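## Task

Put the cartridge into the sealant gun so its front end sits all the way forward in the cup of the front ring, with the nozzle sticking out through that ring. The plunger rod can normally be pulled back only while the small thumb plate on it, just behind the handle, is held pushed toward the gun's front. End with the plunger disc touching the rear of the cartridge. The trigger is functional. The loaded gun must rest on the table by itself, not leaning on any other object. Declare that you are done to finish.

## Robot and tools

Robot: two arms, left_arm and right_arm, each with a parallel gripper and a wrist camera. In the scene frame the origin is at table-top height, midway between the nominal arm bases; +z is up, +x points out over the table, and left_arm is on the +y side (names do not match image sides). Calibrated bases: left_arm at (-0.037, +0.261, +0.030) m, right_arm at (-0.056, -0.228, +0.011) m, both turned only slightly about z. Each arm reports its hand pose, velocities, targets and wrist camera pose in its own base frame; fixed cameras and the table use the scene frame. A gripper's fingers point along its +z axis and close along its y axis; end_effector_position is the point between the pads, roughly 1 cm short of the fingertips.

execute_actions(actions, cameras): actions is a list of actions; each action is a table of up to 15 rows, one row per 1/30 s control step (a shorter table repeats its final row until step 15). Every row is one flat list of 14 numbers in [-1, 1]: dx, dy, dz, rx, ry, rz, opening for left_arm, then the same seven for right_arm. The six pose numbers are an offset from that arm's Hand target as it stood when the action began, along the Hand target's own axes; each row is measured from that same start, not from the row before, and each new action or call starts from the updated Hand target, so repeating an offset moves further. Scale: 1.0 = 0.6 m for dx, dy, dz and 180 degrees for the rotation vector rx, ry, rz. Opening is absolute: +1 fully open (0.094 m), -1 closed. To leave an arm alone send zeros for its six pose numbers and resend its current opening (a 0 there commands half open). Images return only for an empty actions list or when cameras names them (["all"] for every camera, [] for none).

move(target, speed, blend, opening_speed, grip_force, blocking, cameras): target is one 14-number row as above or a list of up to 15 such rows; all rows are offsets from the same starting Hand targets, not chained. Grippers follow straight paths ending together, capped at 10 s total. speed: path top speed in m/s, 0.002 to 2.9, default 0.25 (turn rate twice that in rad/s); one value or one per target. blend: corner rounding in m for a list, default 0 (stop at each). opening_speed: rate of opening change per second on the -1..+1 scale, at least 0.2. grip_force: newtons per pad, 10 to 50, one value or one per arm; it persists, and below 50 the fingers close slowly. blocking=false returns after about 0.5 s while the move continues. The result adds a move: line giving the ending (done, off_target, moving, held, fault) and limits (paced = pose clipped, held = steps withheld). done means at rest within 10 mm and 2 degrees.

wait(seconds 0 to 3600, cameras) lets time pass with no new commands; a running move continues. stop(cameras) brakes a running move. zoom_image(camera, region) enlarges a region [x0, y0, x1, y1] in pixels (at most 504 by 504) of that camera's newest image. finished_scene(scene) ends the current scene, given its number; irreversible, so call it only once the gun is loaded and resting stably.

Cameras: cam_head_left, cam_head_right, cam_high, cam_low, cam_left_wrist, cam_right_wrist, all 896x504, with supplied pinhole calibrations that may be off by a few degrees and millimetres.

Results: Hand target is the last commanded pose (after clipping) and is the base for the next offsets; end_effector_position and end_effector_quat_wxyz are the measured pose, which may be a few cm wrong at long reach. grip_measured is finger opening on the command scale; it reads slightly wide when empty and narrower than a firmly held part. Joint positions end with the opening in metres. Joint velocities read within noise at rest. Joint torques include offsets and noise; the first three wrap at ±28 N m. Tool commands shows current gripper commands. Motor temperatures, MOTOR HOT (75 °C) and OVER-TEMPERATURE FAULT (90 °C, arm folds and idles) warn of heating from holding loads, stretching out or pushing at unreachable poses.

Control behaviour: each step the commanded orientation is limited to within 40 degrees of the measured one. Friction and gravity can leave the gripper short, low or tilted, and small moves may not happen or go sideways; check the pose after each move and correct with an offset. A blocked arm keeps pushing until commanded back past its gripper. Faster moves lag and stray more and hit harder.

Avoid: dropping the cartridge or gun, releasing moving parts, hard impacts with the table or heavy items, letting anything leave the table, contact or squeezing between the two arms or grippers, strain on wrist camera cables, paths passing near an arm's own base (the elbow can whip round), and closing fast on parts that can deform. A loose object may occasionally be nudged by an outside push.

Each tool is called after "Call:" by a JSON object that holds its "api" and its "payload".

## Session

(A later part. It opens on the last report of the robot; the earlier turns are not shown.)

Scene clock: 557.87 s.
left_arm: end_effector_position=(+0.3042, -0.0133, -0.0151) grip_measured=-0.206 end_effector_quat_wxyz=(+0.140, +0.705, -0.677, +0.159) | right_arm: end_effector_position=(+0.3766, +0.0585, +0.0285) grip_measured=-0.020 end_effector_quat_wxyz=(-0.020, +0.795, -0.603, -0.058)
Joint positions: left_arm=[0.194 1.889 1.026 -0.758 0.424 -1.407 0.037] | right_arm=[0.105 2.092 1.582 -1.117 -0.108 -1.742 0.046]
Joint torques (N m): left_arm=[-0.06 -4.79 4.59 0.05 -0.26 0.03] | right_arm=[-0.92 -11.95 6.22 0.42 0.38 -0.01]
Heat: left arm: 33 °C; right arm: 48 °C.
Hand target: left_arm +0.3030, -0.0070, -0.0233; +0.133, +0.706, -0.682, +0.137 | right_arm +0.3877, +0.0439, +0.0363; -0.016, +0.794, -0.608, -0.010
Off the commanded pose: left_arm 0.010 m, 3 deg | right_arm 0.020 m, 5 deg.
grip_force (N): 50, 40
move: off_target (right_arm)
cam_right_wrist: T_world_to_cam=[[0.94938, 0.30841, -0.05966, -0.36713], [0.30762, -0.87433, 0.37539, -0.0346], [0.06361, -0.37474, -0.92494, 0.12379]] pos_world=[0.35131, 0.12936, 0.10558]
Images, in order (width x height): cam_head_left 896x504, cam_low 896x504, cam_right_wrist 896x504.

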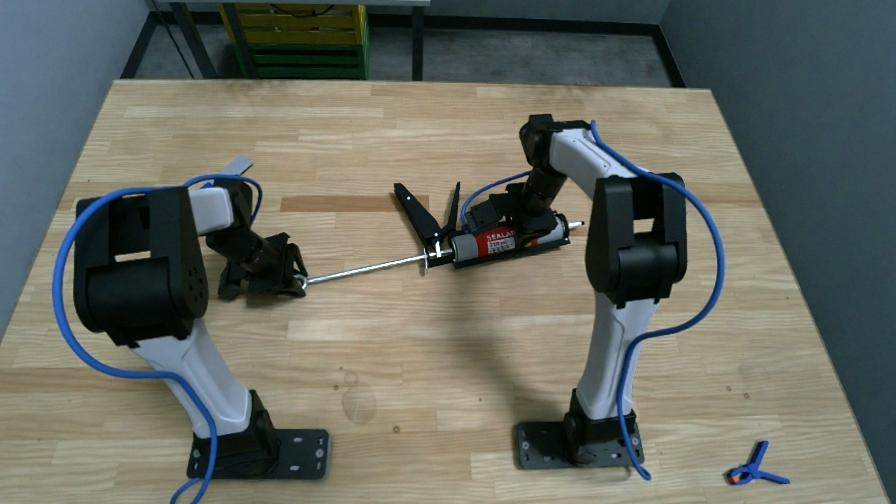

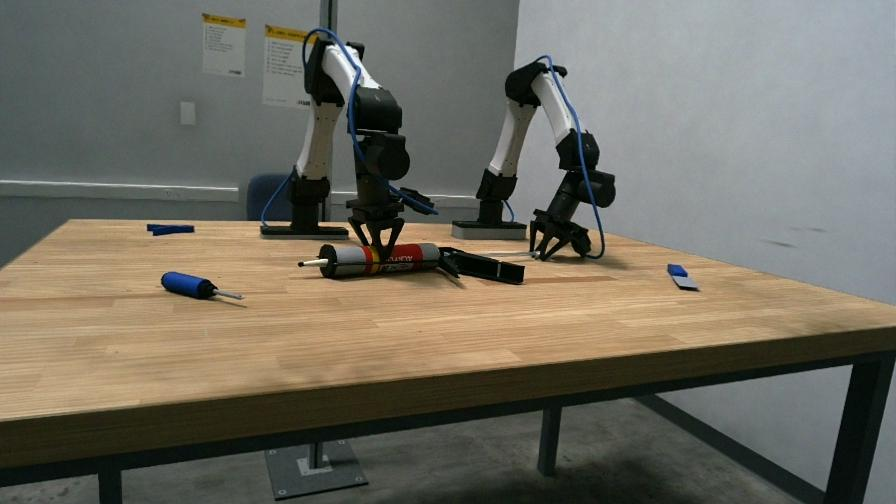

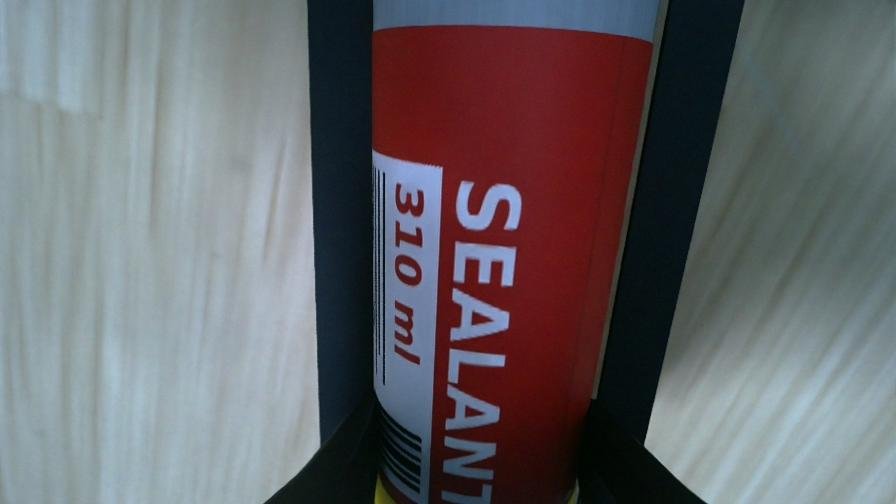

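Call:
{"api": "move", "payload": {"target": [0,0,0,0,0,0,-0.4, 0.0184,0.0003,0.0,0,0.01,0,-0.1], "speed": 0.05, "cameras": ["cam_low","cam_head_left","cam_right_wrist"]}}

Call:
{"api": "zoom_image", "payload": {"camera": "cam_low", "region": [310, 235, 370, 285]}}

Call:
{"api": "zoom_image", "payload": {"camera": "cam_head_left", "region": [530, 200, 600, 260]}}

Call:
{"api": "zoom_image", "payload": {"camera": "cam_head_left", "region": [420, 215, 500, 275]}}

Scene clock: 568.57 s.
left_arm: end_effector_position=(+0.3042, -0.0133, -0.0151) grip_measured=-0.206 end_effector_quat_wxyz=(+0.140, +0.705, -0.677, +0.159) | right_arm: end_effector_position=(+0.3768, +0.0579, +0.0286) grip_measured=-0.020 end_effector_quat_wxyz=(-0.019, +0.795, -0.603, -0.056)
Joint positions: left_arm=[0.194 1.889 1.026 -0.758 0.424 -1.407 0.037] | right_arm=[0.105 2.092 1.582 -1.116 -0.105 -1.742 0.046]
Joint torques (N m): left_arm=[0.01 -4.78 4.62 0.05 -0.28 0.01] | right_arm=[-2.15 -11.74 6.54 0.42 0.68 -0.12]
Heat: left arm: 33 °C; right arm: 48 °C.
Hand target: left_arm +0.3030, -0.0070, -0.0233; +0.133, +0.706, -0.682, +0.137 | right_arm +0.3904, +0.0331, +0.0360; -0.006, +0.794, -0.608, +0.002
Off the commanded pose: left_arm 0.010 m, 3 deg | right_arm 0.029 m, 7 deg.
grip_force (N): 50, 40
move: off_target (right_arm)
cam_right_wrist: T_world_to_cam=[[0.94937, 0.30844, -0.05963, -0.36715], [0.30741, -0.87303, 0.37858, -0.03527], [0.06471, -0.37774, -0.92365, 0.12335]] pos_world=[0.35142, 0.12905, 0.10539]
Images, in order (width x height): cam_head_left 896x504, cam_low 896x504, cam_right_wrist 896x504.

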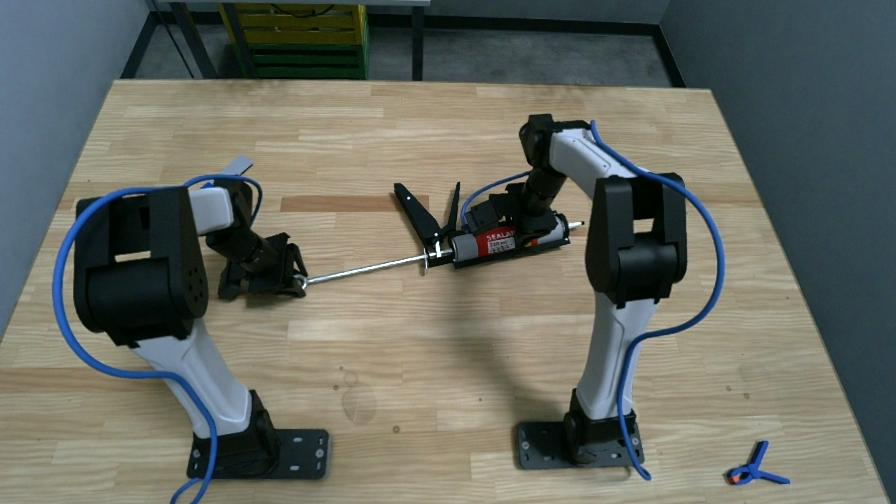

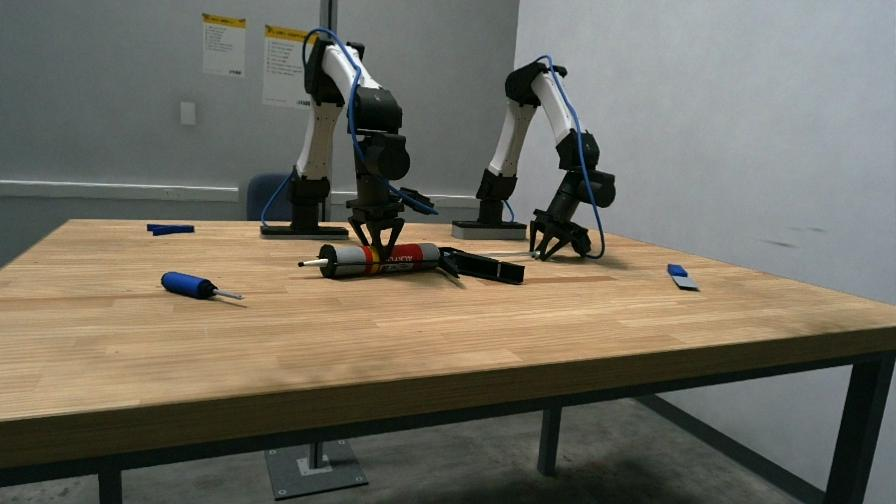

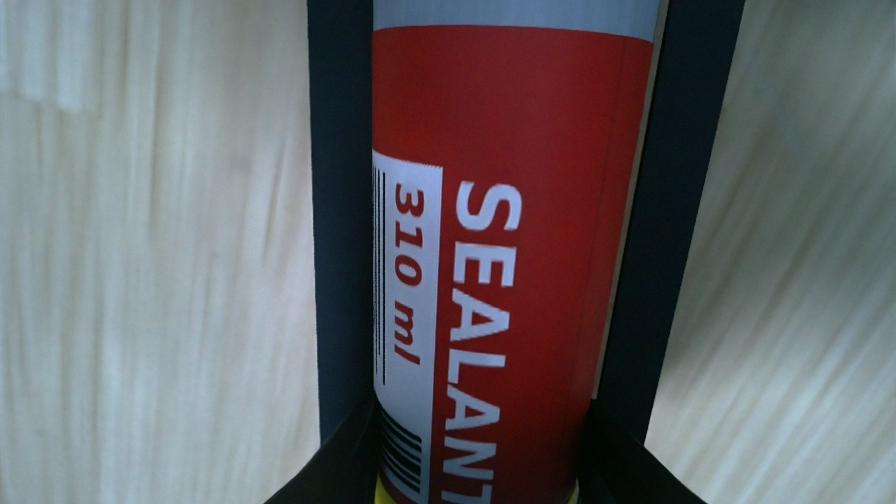

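Scaled by 8.400.

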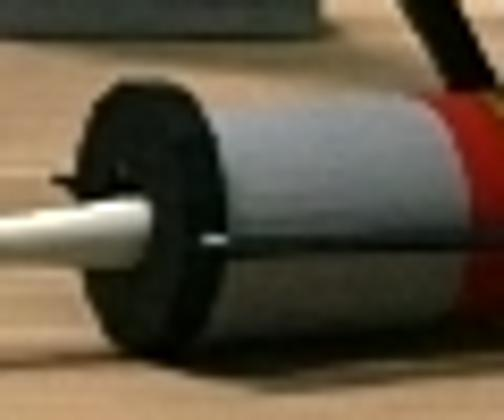

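Scaled by 7.200.

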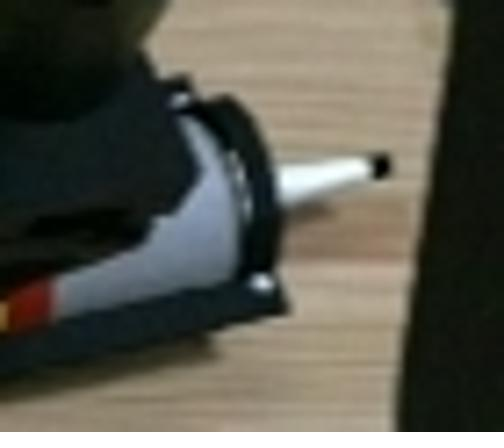

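Scaled by 6.300.

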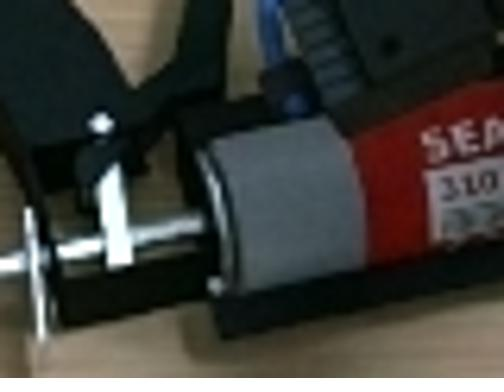

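Call:
{"api": "execute_actions", "payload": {"actions": []}}

Call:
{"api": "zoom_image", "payload": {"camera": "cam_high", "region": [380, 150, 560, 290]}}

Call:
{"api": "zoom_image", "payload": {"camera": "cam_head_right", "region": [330, 150, 530, 290]}}

Scene clock: 575.27 s.
left_arm: end_effector_position=(+0.3042, -0.0133, -0.0151) grip_measured=-0.206 end_effector_quat_wxyz=(+0.140, +0.705, -0.677, +0.159) | right_arm: end_effector_position=(+0.3768, +0.0579, +0.0286) grip_measured=-0.020 end_effector_quat_wxyz=(-0.019, +0.795, -0.603, -0.056)
Joint positions: left_arm=[0.194 1.889 1.026 -0.758 0.424 -1.407 0.037] | right_arm=[0.105 2.092 1.582 -1.116 -0.105 -1.742 0.046]
Joint velocities: within noise
Joint torques (N m): left_arm=[-0.05 -4.77 4.59 0.07 -0.26 0.03] | right_arm=[-2.17 -11.75 6.54 0.44 0.7 -0.13]
Motor temperatures (°C): left_arm=[26 31 33 25 24 27 31] | right_arm=[26 48 40 25 27 23 27]
Heat: left arm: 33 °C; right arm: 48 °C.
Hand target: left_arm +0.3030, -0.0070, -0.0233; +0.133, +0.706, -0.682, +0.137 | right_arm +0.3904, +0.0332, +0.0360; -0.006, +0.794, -0.608, +0.002
Tool commands: left_gripper/opening=-0.4 right_gripper/opening=-0.1
Off the commanded pose: left_arm 0.010 m, 3 deg | right_arm 0.029 m, 7 deg.
grip_force (N): 50, 40
camera_calibration:
cam_left_wrist: T_world_to_cam=[[0.99808, 0.05937, -0.01763, -0.29557], [0.05, -0.60451, 0.79502, 0.03091], [0.03654, -0.79438, -0.60632, 0.07371]] pos_world=[0.29076, 0.09479, 0.01491]
cam_right_wrist: T_world_to_cam=[[0.94937, 0.30844, -0.05963, -0.36715], [0.30741, -0.87303, 0.37858, -0.03527], [0.06471, -0.37774, -0.92365, 0.12335]] pos_world=[0.35142, 0.12905, 0.10539]

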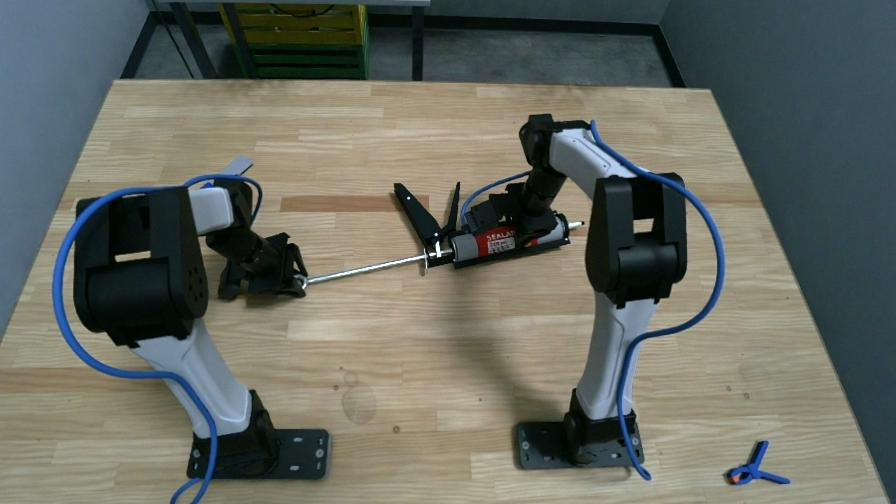

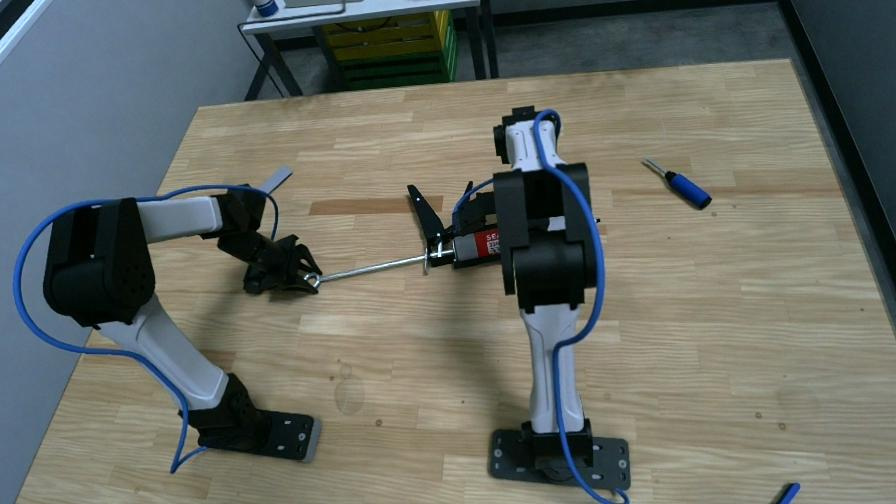

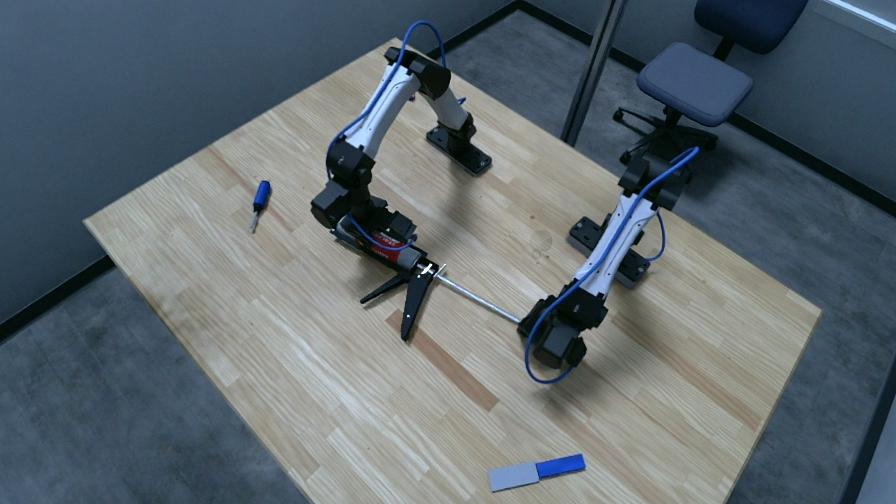

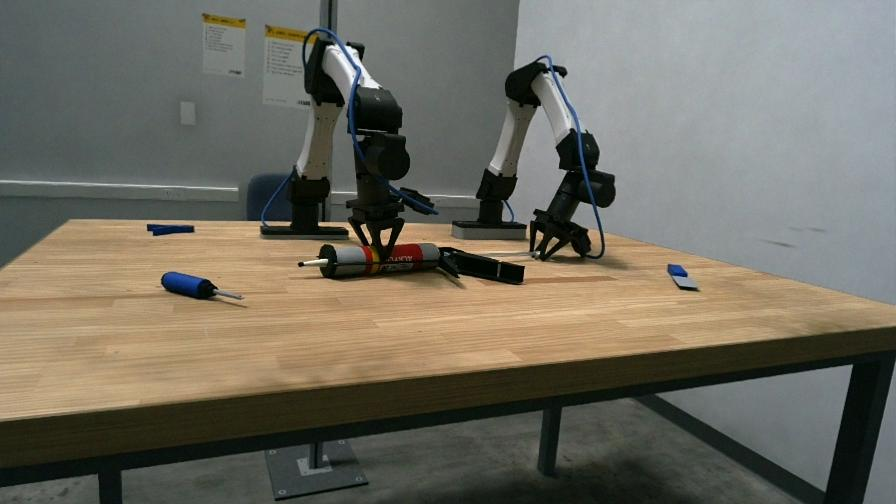

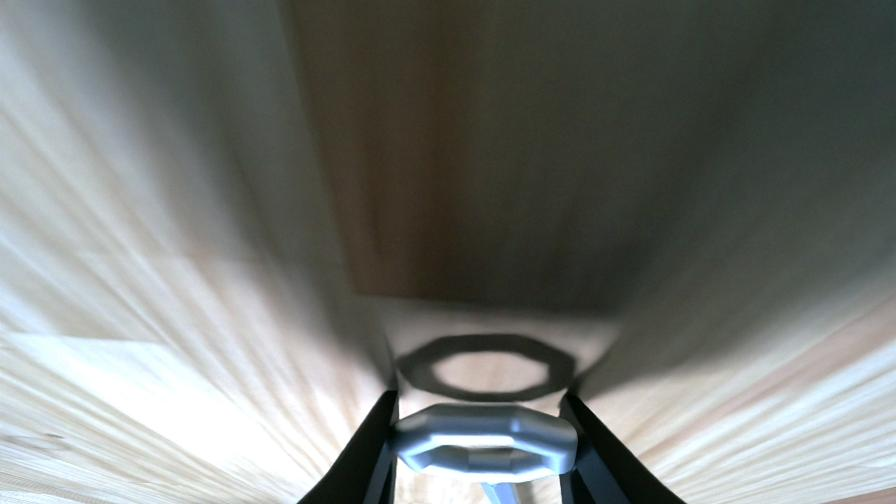

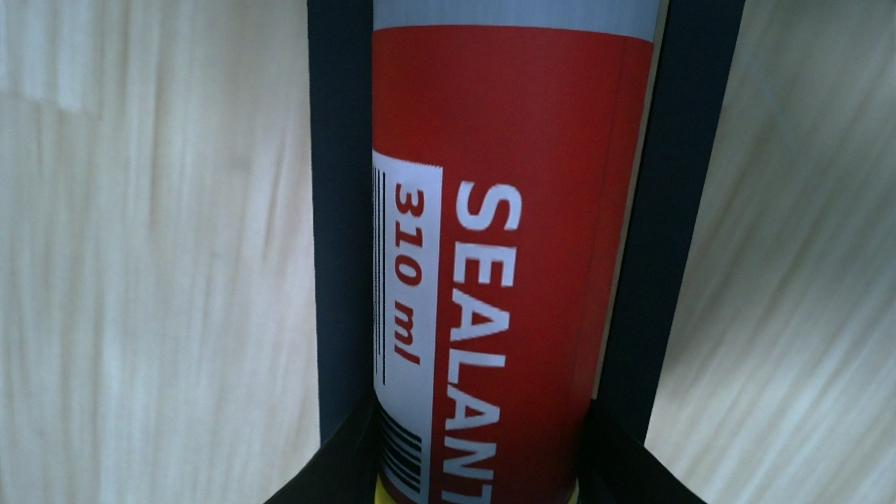

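Scaled by 2.800.

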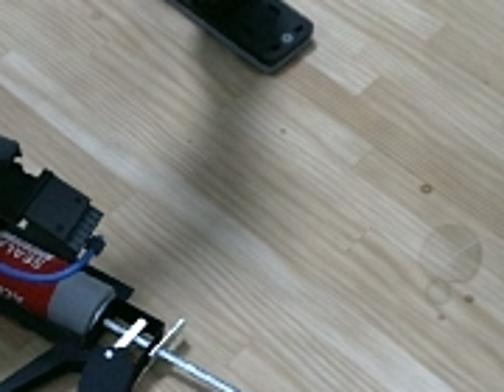

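Scaled by 2.520.

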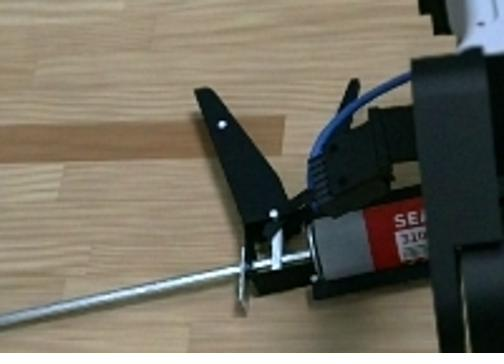

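Call:
{"api": "zoom_image", "payload": {"camera": "cam_high", "region": [380, 230, 450, 285]}}

Call:
{"api": "zoom_image", "payload": {"camera": "cam_high", "region": [320, 210, 390, 265]}}

Call:
{"api": "zoom_image", "payload": {"camera": "cam_head_right", "region": [420, 220, 500, 280]}}

Scaled by 7.200.

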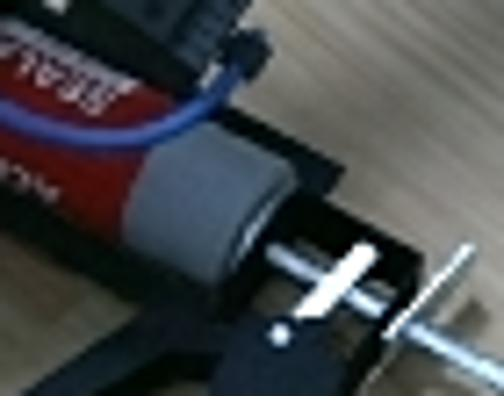

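Scaled by 7.200.

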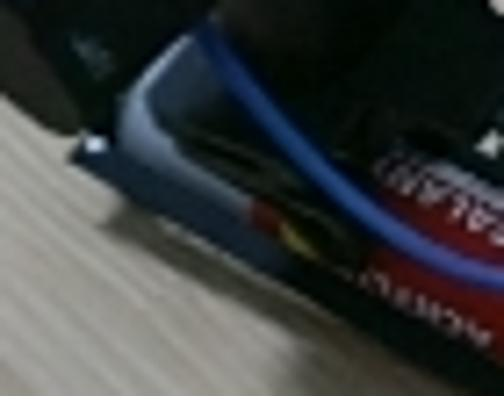

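Scaled by 6.300.

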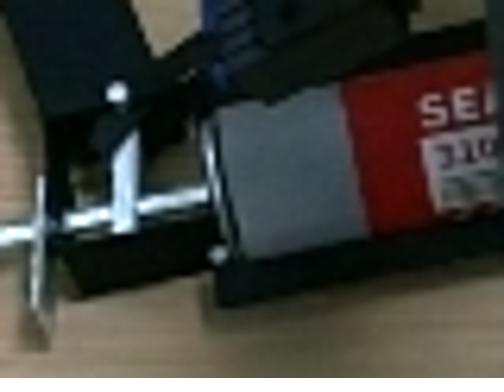

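Call:
{"api": "move", "payload": {"target": [0,0,0,0,0,0,-0.4, 0.0083,0,0.0117,0,0.0222,0,-0.1], "speed": 0.05, "cameras": ["cam_low","cam_head_left"]}}

Call:
{"api": "zoom_image", "payload": {"camera": "cam_low", "region": [290, 200, 470, 300]}}

Call:
{"api": "zoom_image", "payload": {"camera": "cam_head_left", "region": [420, 215, 500, 275]}}

Scene clock: 582.37 s.
left_arm: end_effector_position=(+0.3042, -0.0140, -0.0151) grip_measured=-0.206 end_effector_quat_wxyz=(+0.140, +0.705, -0.677, +0.159) | right_arm: end_effector_position=(+0.3771, +0.0569, +0.0283) grip_measured=-0.020 end_effector_quat_wxyz=(-0.010, +0.797, -0.603, -0.039)
Joint positions: left_arm=[0.192 1.889 1.026 -0.758 0.424 -1.408 0.037] | right_arm=[0.118 2.08 1.565 -1.098 -0.069 -1.729 0.046]
Joint torques (N m): left_arm=[0.12 -4.79 4.59 0.05 -0.26 0.04] | right_arm=[-1.89 -10.61 5.7 0.61 1.03 -0.07]
Heat: left arm: 33 °C; right arm: 49 °C.
Hand target: left_arm +0.3030, -0.0071, -0.0233; +0.133, +0.706, -0.682, +0.137 | right_arm +0.3918, +0.0284, +0.0290; +0.015, +0.793, -0.608, +0.030
Off the commanded pose: left_arm 0.011 m, 3 deg | right_arm 0.032 m, 8 deg.
grip_force (N): 50, 40
move: off_target (right_arm)
Images, in order (width x height): cam_head_left 896x504, cam_low 896x504.

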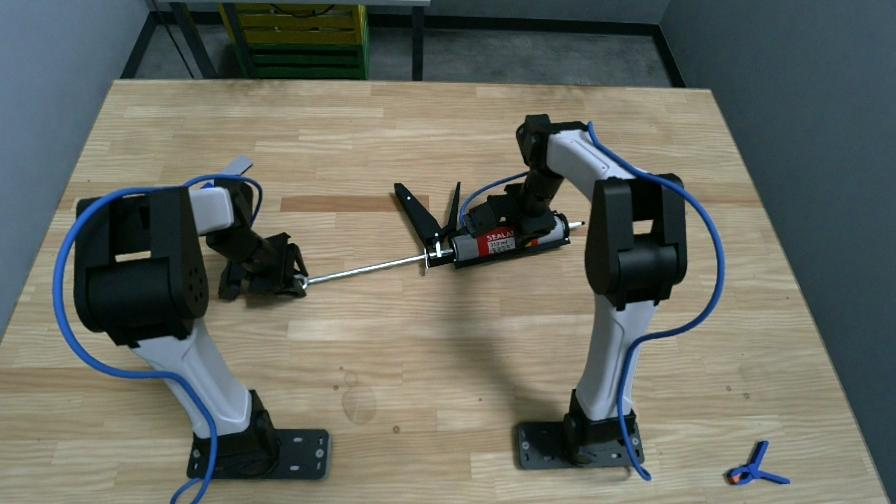

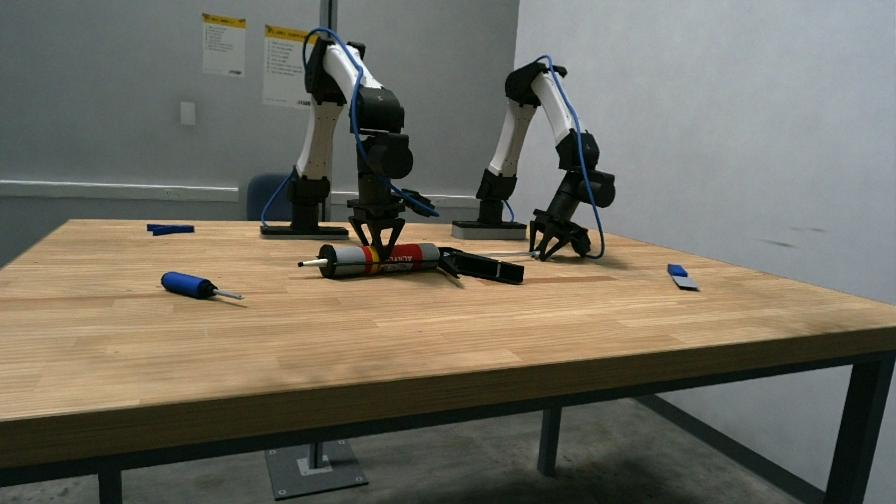

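Scaled by 2.800.

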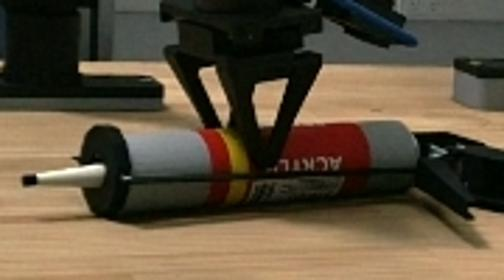

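Scaled by 6.300.

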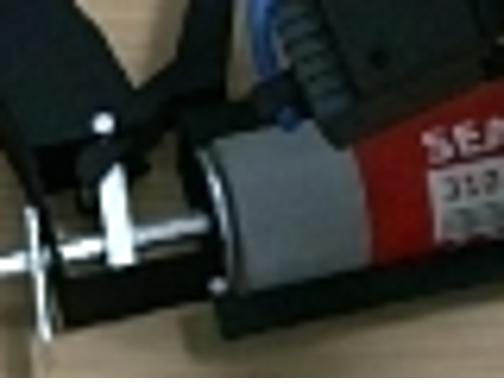

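Call:
{"api": "move", "payload": {"target": [0,0,0,0,0,0,-0.4, -0.0546,0.0035,-0.0153,0,-0.0278,0,-0.1], "speed": 0.08}}

Call:
{"api": "move", "payload": {"target": [0,0,0,0,0,0,-0.4, 0,0,0,0,0,0,0.25], "speed": 0.08, "opening_speed": 0.4, "cameras": ["cam_low","cam_right_wrist"]}}

Scene clock: 589.20 s.
left_arm: end_effector_position=(+0.3042, -0.0140, -0.0151) grip_measured=-0.206 end_effector_quat_wxyz=(+0.140, +0.705, -0.677, +0.159) | right_arm: end_effector_position=(+0.3761, +0.0597, +0.0288) grip_measured=-0.020 end_effector_quat_wxyz=(-0.002, +0.796, -0.605, -0.025)
Joint positions: left_arm=[0.192 1.889 1.026 -0.758 0.424 -1.408 0.037] | right_arm=[0.14 2.068 1.551 -1.085 -0.039 -1.702 0.046]
Joint torques (N m): left_arm=[0.1 -4.79 4.55 0.05 -0.27 0.05] | right_arm=[0.34 -11.41 5.9 0.36 -0.07 0.09]
Heat: left arm: 33 °C; right arm: 48 °C.
Hand target: left_arm +0.3030, -0.0071, -0.0233; +0.133, +0.706, -0.682, +0.137 | right_arm +0.3809, +0.0599, +0.0358; -0.011, +0.794, -0.608, -0.005
Off the commanded pose: left_arm 0.011 m, 3 deg | right_arm 0.009 m, 3 deg.
grip_force (N): 50, 40
move: off_target (right_arm)

Scene clock: 590.40 s.
left_arm: end_effector_position=(+0.3042, -0.0140, -0.0151) grip_measured=-0.206 end_effector_quat_wxyz=(+0.140, +0.705, -0.677, +0.159) | right_arm: end_effector_position=(+0.3768, +0.0588, +0.0279) grip_measured=+0.246 end_effector_quat_wxyz=(-0.001, +0.794, -0.607, -0.021)
Joint positions: left_arm=[0.192 1.889 1.026 -0.758 0.424 -1.408 0.037] | right_arm=[0.14 2.068 1.547 -1.078 -0.032 -1.696 0.059]
Joint torques (N m): left_arm=[0.05 -4.77 4.62 0.07 -0.27 0.04] | right_arm=[0.42 -11.44 6.27 0.31 -0.12 0.03]
Heat: left arm: 33 °C; right arm: 48 °C.
Hand target: left_arm +0.3030, -0.0071, -0.0233; +0.133, +0.706, -0.682, +0.137 | right_arm +0.3810, +0.0599, +0.0359; -0.012, +0.794, -0.608, -0.005
Off the commanded pose: left_arm 0.011 m, 3 deg | right_arm 0.009 m, 2 deg.
grip_force (N): 50, 40
move: done
cam_right_wrist: T_world_to_cam=[[0.95348, 0.29737, -0.04954, -0.36854], [0.28713, -0.84574, 0.44976, -0.03017], [0.09184, -0.44306, -0.89177, 0.11582]] pos_world=[0.34941, 0.13539, 0.0986]

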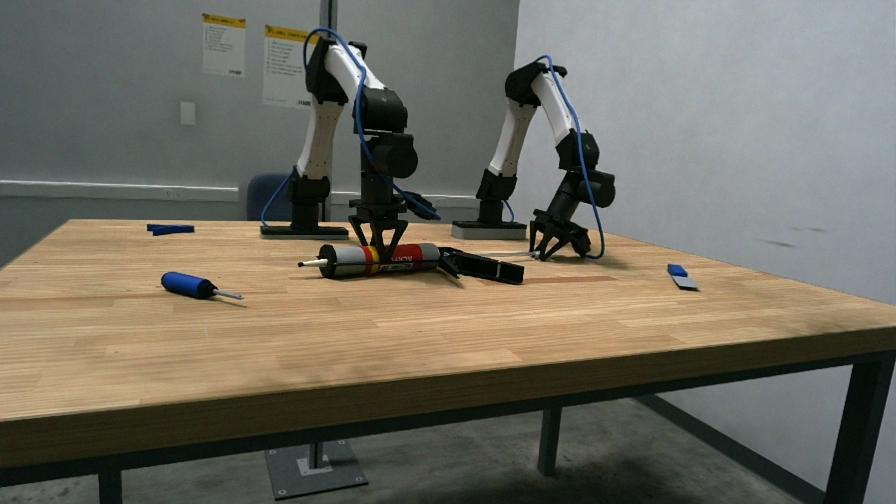

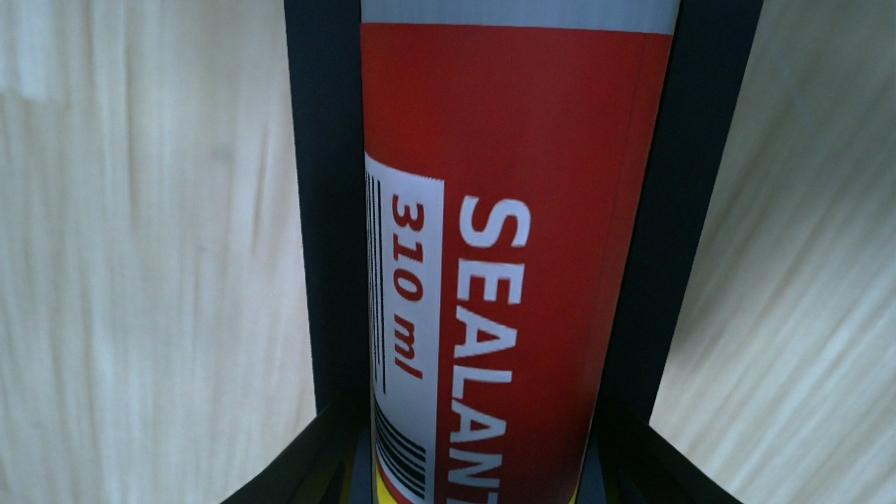

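Call:
{"api": "move", "payload": {"target": [0.0310,-0.0052,-0.0023,0,0,0,-0.4, 0,0,0,0,0,0,0.25], "speed": 0.05, "cameras": ["cam_low","cam_head_left","cam_right_wrist"]}}

Call:
{"api": "zoom_image", "payload": {"camera": "cam_head_left", "region": [420, 215, 500, 275]}}

Call:
{"api": "zoom_image", "payload": {"camera": "cam_low", "region": [290, 200, 470, 300]}}

Scene clock: 603.63 s.
left_arm: end_effector_position=(+0.3051, -0.0188, -0.0146) grip_measured=-0.206 end_effector_quat_wxyz=(+0.134, +0.710, -0.677, +0.140) | right_arm: end_effector_position=(+0.3776, +0.0582, +0.0279) grip_measured=+0.247 end_effector_quat_wxyz=(-0.001, +0.794, -0.608, -0.019)
Joint positions: left_arm=[0.155 1.887 1.039 -0.769 0.387 -1.453 0.037] | right_arm=[0.14 2.068 1.547 -1.075 -0.028 -1.696 0.059]
Joint torques (N m): left_arm=[-1.29 -6.17 4.41 0.08 0.09 -0.11] | right_arm=[0.39 -11.44 6.26 0.29 -0.16 0.02]
Heat: left arm: 33 °C; right arm: 46 °C.
Hand target: left_arm +0.3066, -0.0237, -0.0151; +0.133, +0.706, -0.682, +0.137 | right_arm +0.3809, +0.0599, +0.0359; -0.012, +0.794, -0.608, -0.005
Off the commanded pose: left_arm 0.005 m, 1 deg | right_arm 0.009 m, 2 deg.
grip_force (N): 50, 40
move: done
cam_right_wrist: T_world_to_cam=[[0.95373, 0.29694, -0.04719, -0.3693], [0.28531, -0.84431, 0.45358, -0.03037], [0.09484, -0.44606, -0.88997, 0.11446]] pos_world=[0.35003, 0.13508, 0.09821]
Images, in order (width x height): cam_head_left 896x504, cam_low 896x504, cam_right_wrist 896x504.

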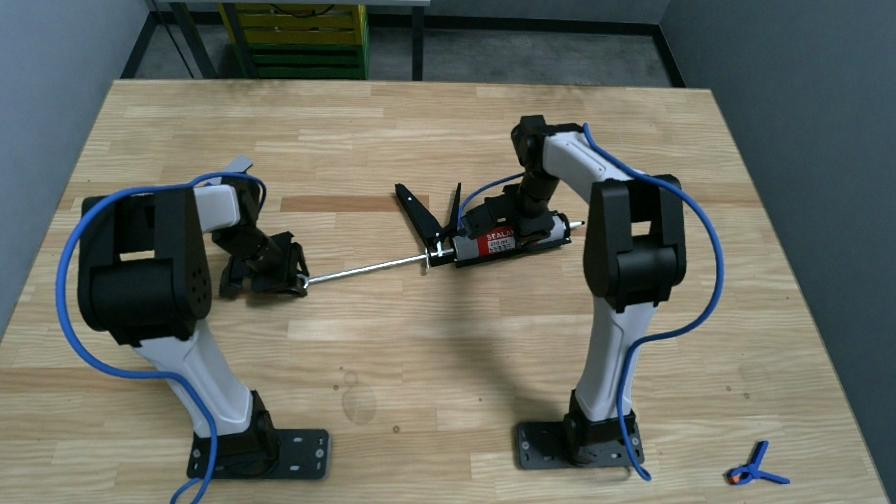

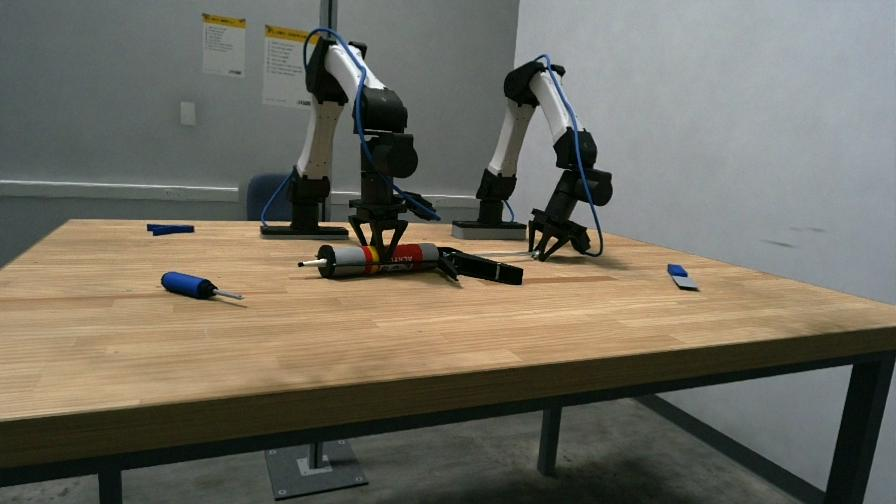

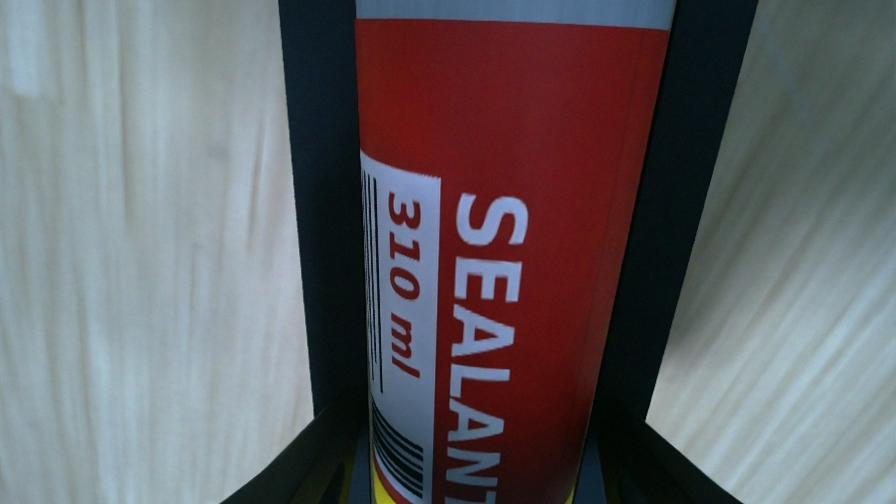

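Scaled by 6.300.

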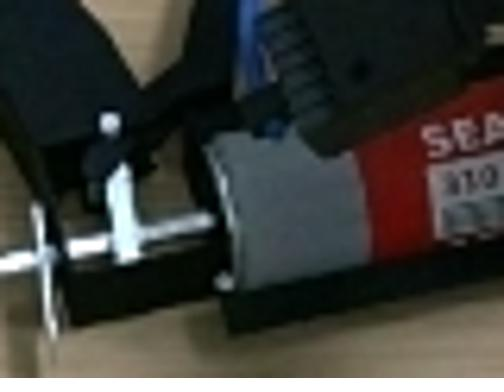

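Scaled by 2.800.

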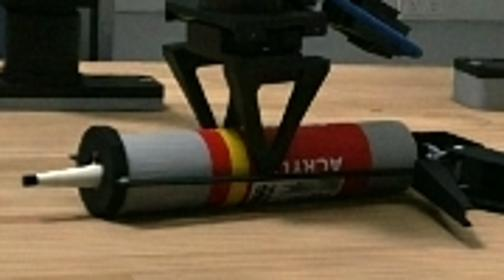

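Call:
{"api": "move", "payload": {"target": [[0,0,0,0,0,0,-0.4, -0.0004,-0.0003,-0.02,0,0,0,0.25],[0,0,0,0,0,0,-0.4, -0.0004,-0.0003,-0.02,0,0,0,1.0],[0,0,0,0,0,0,-0.4, 0.0006,0.0004,0.03,0,0,0,1.0]], "speed": 0.08, "cameras": ["cam_low","cam_right_wrist"]}}

Scene clock: 615.60 s.
left_arm: end_effector_position=(+0.3051, -0.0188, -0.0146) grip_measured=-0.206 end_effector_quat_wxyz=(+0.134, +0.710, -0.677, +0.140) | right_arm: end_effector_position=(+0.3795, +0.0585, +0.0180) grip_measured=+0.997 end_effector_quat_wxyz=(-0.009, +0.794, -0.608, -0.011)
Joint positions: left_arm=[0.155 1.887 1.039 -0.769 0.387 -1.454 0.037] | right_arm=[0.14 2.065 1.502 -1.01 -0.028 -1.695 0.094]
Joint torques (N m): left_arm=[-1.35 -6.27 4.48 0.09 0.08 -0.11] | right_arm=[0.39 -9.59 6.34 0.32 -0.16 0.02]
Heat: left arm: 33 °C; right arm: 46 °C.
Hand target: left_arm +0.3067, -0.0237, -0.0151; +0.133, +0.706, -0.682, +0.137 | right_arm +0.3810, +0.0600, +0.0179; -0.012, +0.794, -0.608, -0.005
Off the commanded pose: left_arm 0.005 m, 1 deg | right_arm 0.002 m, 1 deg.
grip_force (N): 50, 40
move: done; target 2's new opening was sent with right_arm's hand 0.020 m and 2 deg from that target
cam_right_wrist: T_world_to_cam=[[0.95467, 0.29664, -0.02463, -0.37243], [0.27463, -0.84589, 0.45722, -0.02216], [0.1148, -0.44326, -0.88901, 0.09782]] pos_world=[0.3504, 0.13509, 0.08792]

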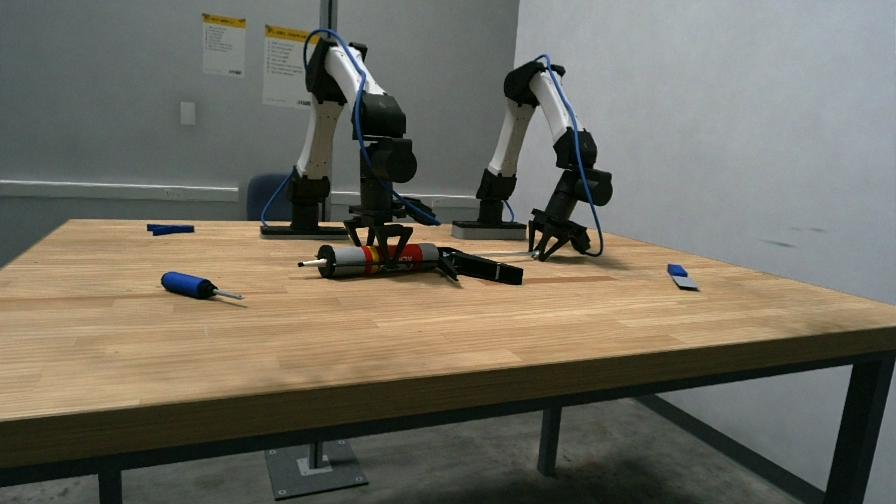

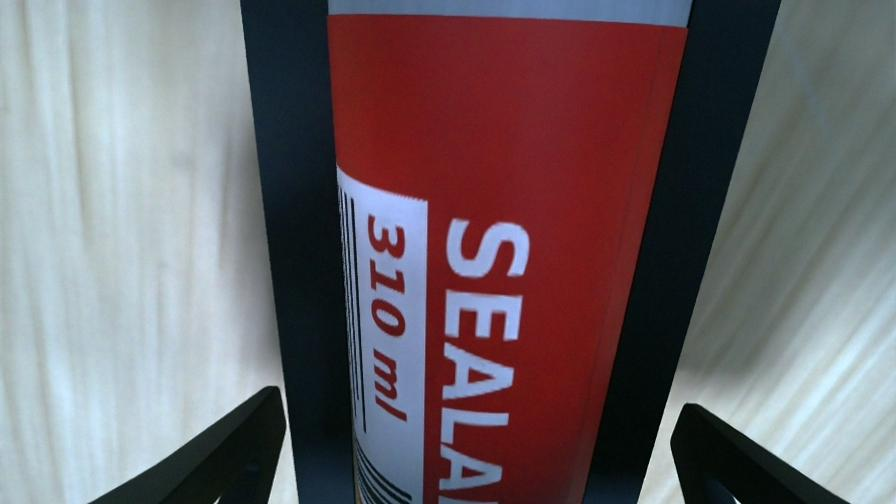

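Call:
{"api": "move", "payload": {"target": [[0,0,0,0,0,0,-0.4, -0.0018,0.0048,-0.005,0,0,0,1.0],[0,0,0,0,0,0,-0.4, -0.0008,0.0051,0.02,0,0,0,1.0]], "speed": 0.06, "cameras": ["cam_low","cam_right_wrist"]}}

Scene clock: 620.30 s.
left_arm: end_effector_position=(+0.3051, -0.0188, -0.0146) grip_measured=-0.206 end_effector_quat_wxyz=(+0.134, +0.710, -0.677, +0.140) | right_arm: end_effector_position=(+0.3772, +0.0581, +0.0077) grip_measured=+0.997 end_effector_quat_wxyz=(-0.011, +0.794, -0.608, -0.009)
Joint positions: left_arm=[0.155 1.887 1.039 -0.769 0.387 -1.454 0.037] | right_arm=[0.14 2.065 1.459 -0.962 -0.028 -1.694 0.094]
Joint torques (N m): left_arm=[-1.36 -6.2 4.49 0.08 0.1 -0.11] | right_arm=[0.5 -9.16 6.26 0.32 -0.15 0.02]
Heat: left arm: 33 °C; right arm: 47 °C.
Hand target: left_arm +0.3067, -0.0237, -0.0151; +0.133, +0.706, -0.682, +0.137 | right_arm +0.3781, +0.0599, +0.0059; -0.012, +0.794, -0.608, -0.004
Off the commanded pose: left_arm 0.005 m, 1 deg | right_arm 0.003 m, 1 deg.
grip_force (N): 50, 40
move: done
cam_right_wrist: T_world_to_cam=[[0.9551, 0.29564, -0.01938, -0.37045], [0.27133, -0.84654, 0.45799, -0.01575], [0.11899, -0.44268, -0.88875, 0.0872]] pos_world=[0.34772, 0.13479, 0.07753]

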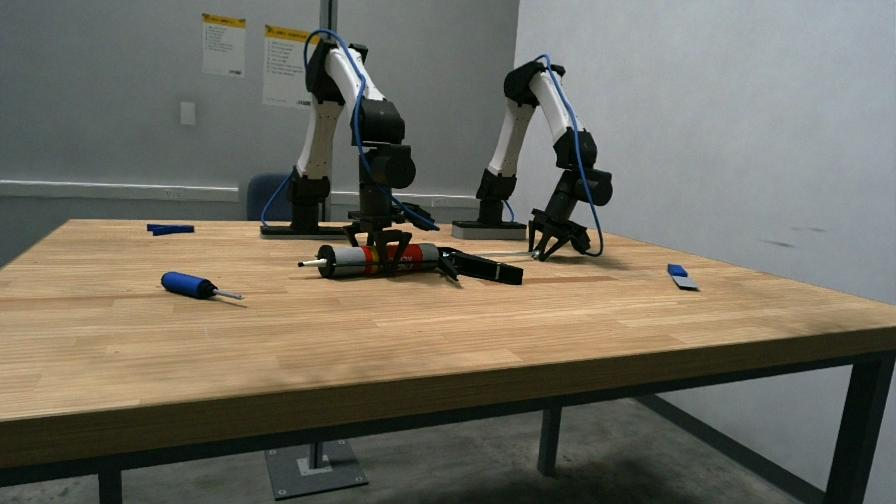

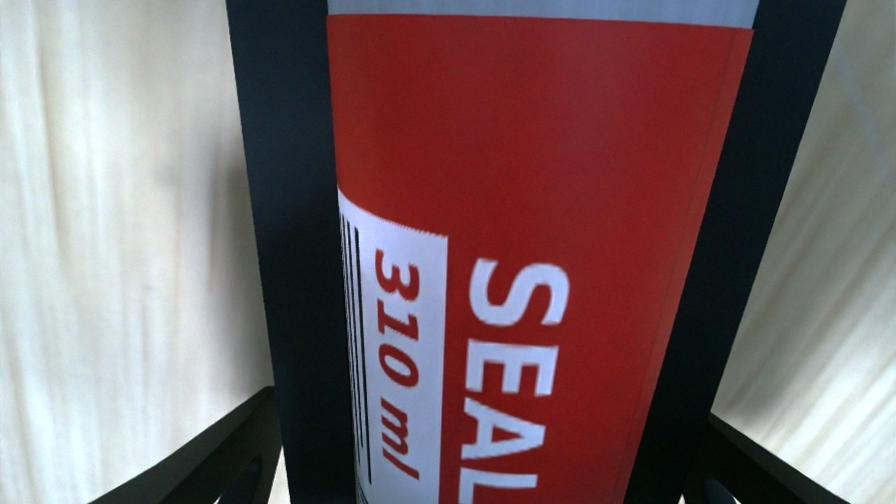

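Call:
{"api": "move", "payload": {"target": [0,0,0,0,0,0,-0.4, 0,0,0,0,0,0,0.5], "opening_speed": 0.5, "grip_force": [50, 50], "cameras": ["cam_right_wrist"]}}

Scene clock: 623.70 s.
left_arm: end_effector_position=(+0.3051, -0.0188, -0.0146) grip_measured=-0.206 end_effector_quat_wxyz=(+0.134, +0.710, -0.677, +0.140) | right_arm: end_effector_position=(+0.3785, +0.0583, +0.0077) grip_measured=+0.686 end_effector_quat_wxyz=(-0.013, +0.794, -0.608, -0.007)
Joint positions: left_arm=[0.155 1.887 1.039 -0.769 0.387 -1.454 0.037] | right_arm=[0.14 2.065 1.459 -0.956 -0.028 -1.693 0.079]
Joint torques (N m): left_arm=[-1.39 -6.22 4.46 0.09 0.09 -0.1] | right_arm=[0.5 -9.13 6.27 0.3 -0.15 0.02]
Heat: left arm: 33 °C; right arm: 47 °C.
Hand target: left_arm +0.3067, -0.0237, -0.0151; +0.133, +0.706, -0.682, +0.137 | right_arm +0.3781, +0.0599, +0.0059; -0.012, +0.794, -0.608, -0.004
Off the commanded pose: left_arm 0.005 m, 1 deg | right_arm 0.003 m, 0 deg.
move: done
cam_right_wrist: T_world_to_cam=[[0.95542, 0.2949, -0.01409, -0.3719], [0.26822, -0.84706, 0.45884, -0.01472], [0.12337, -0.44217, -0.88841, 0.08545]] pos_world=[0.34873, 0.13499, 0.07743]

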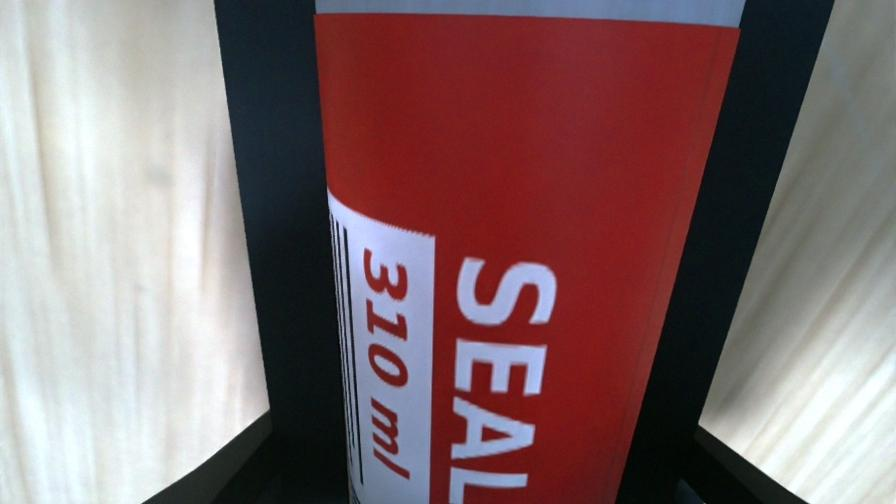

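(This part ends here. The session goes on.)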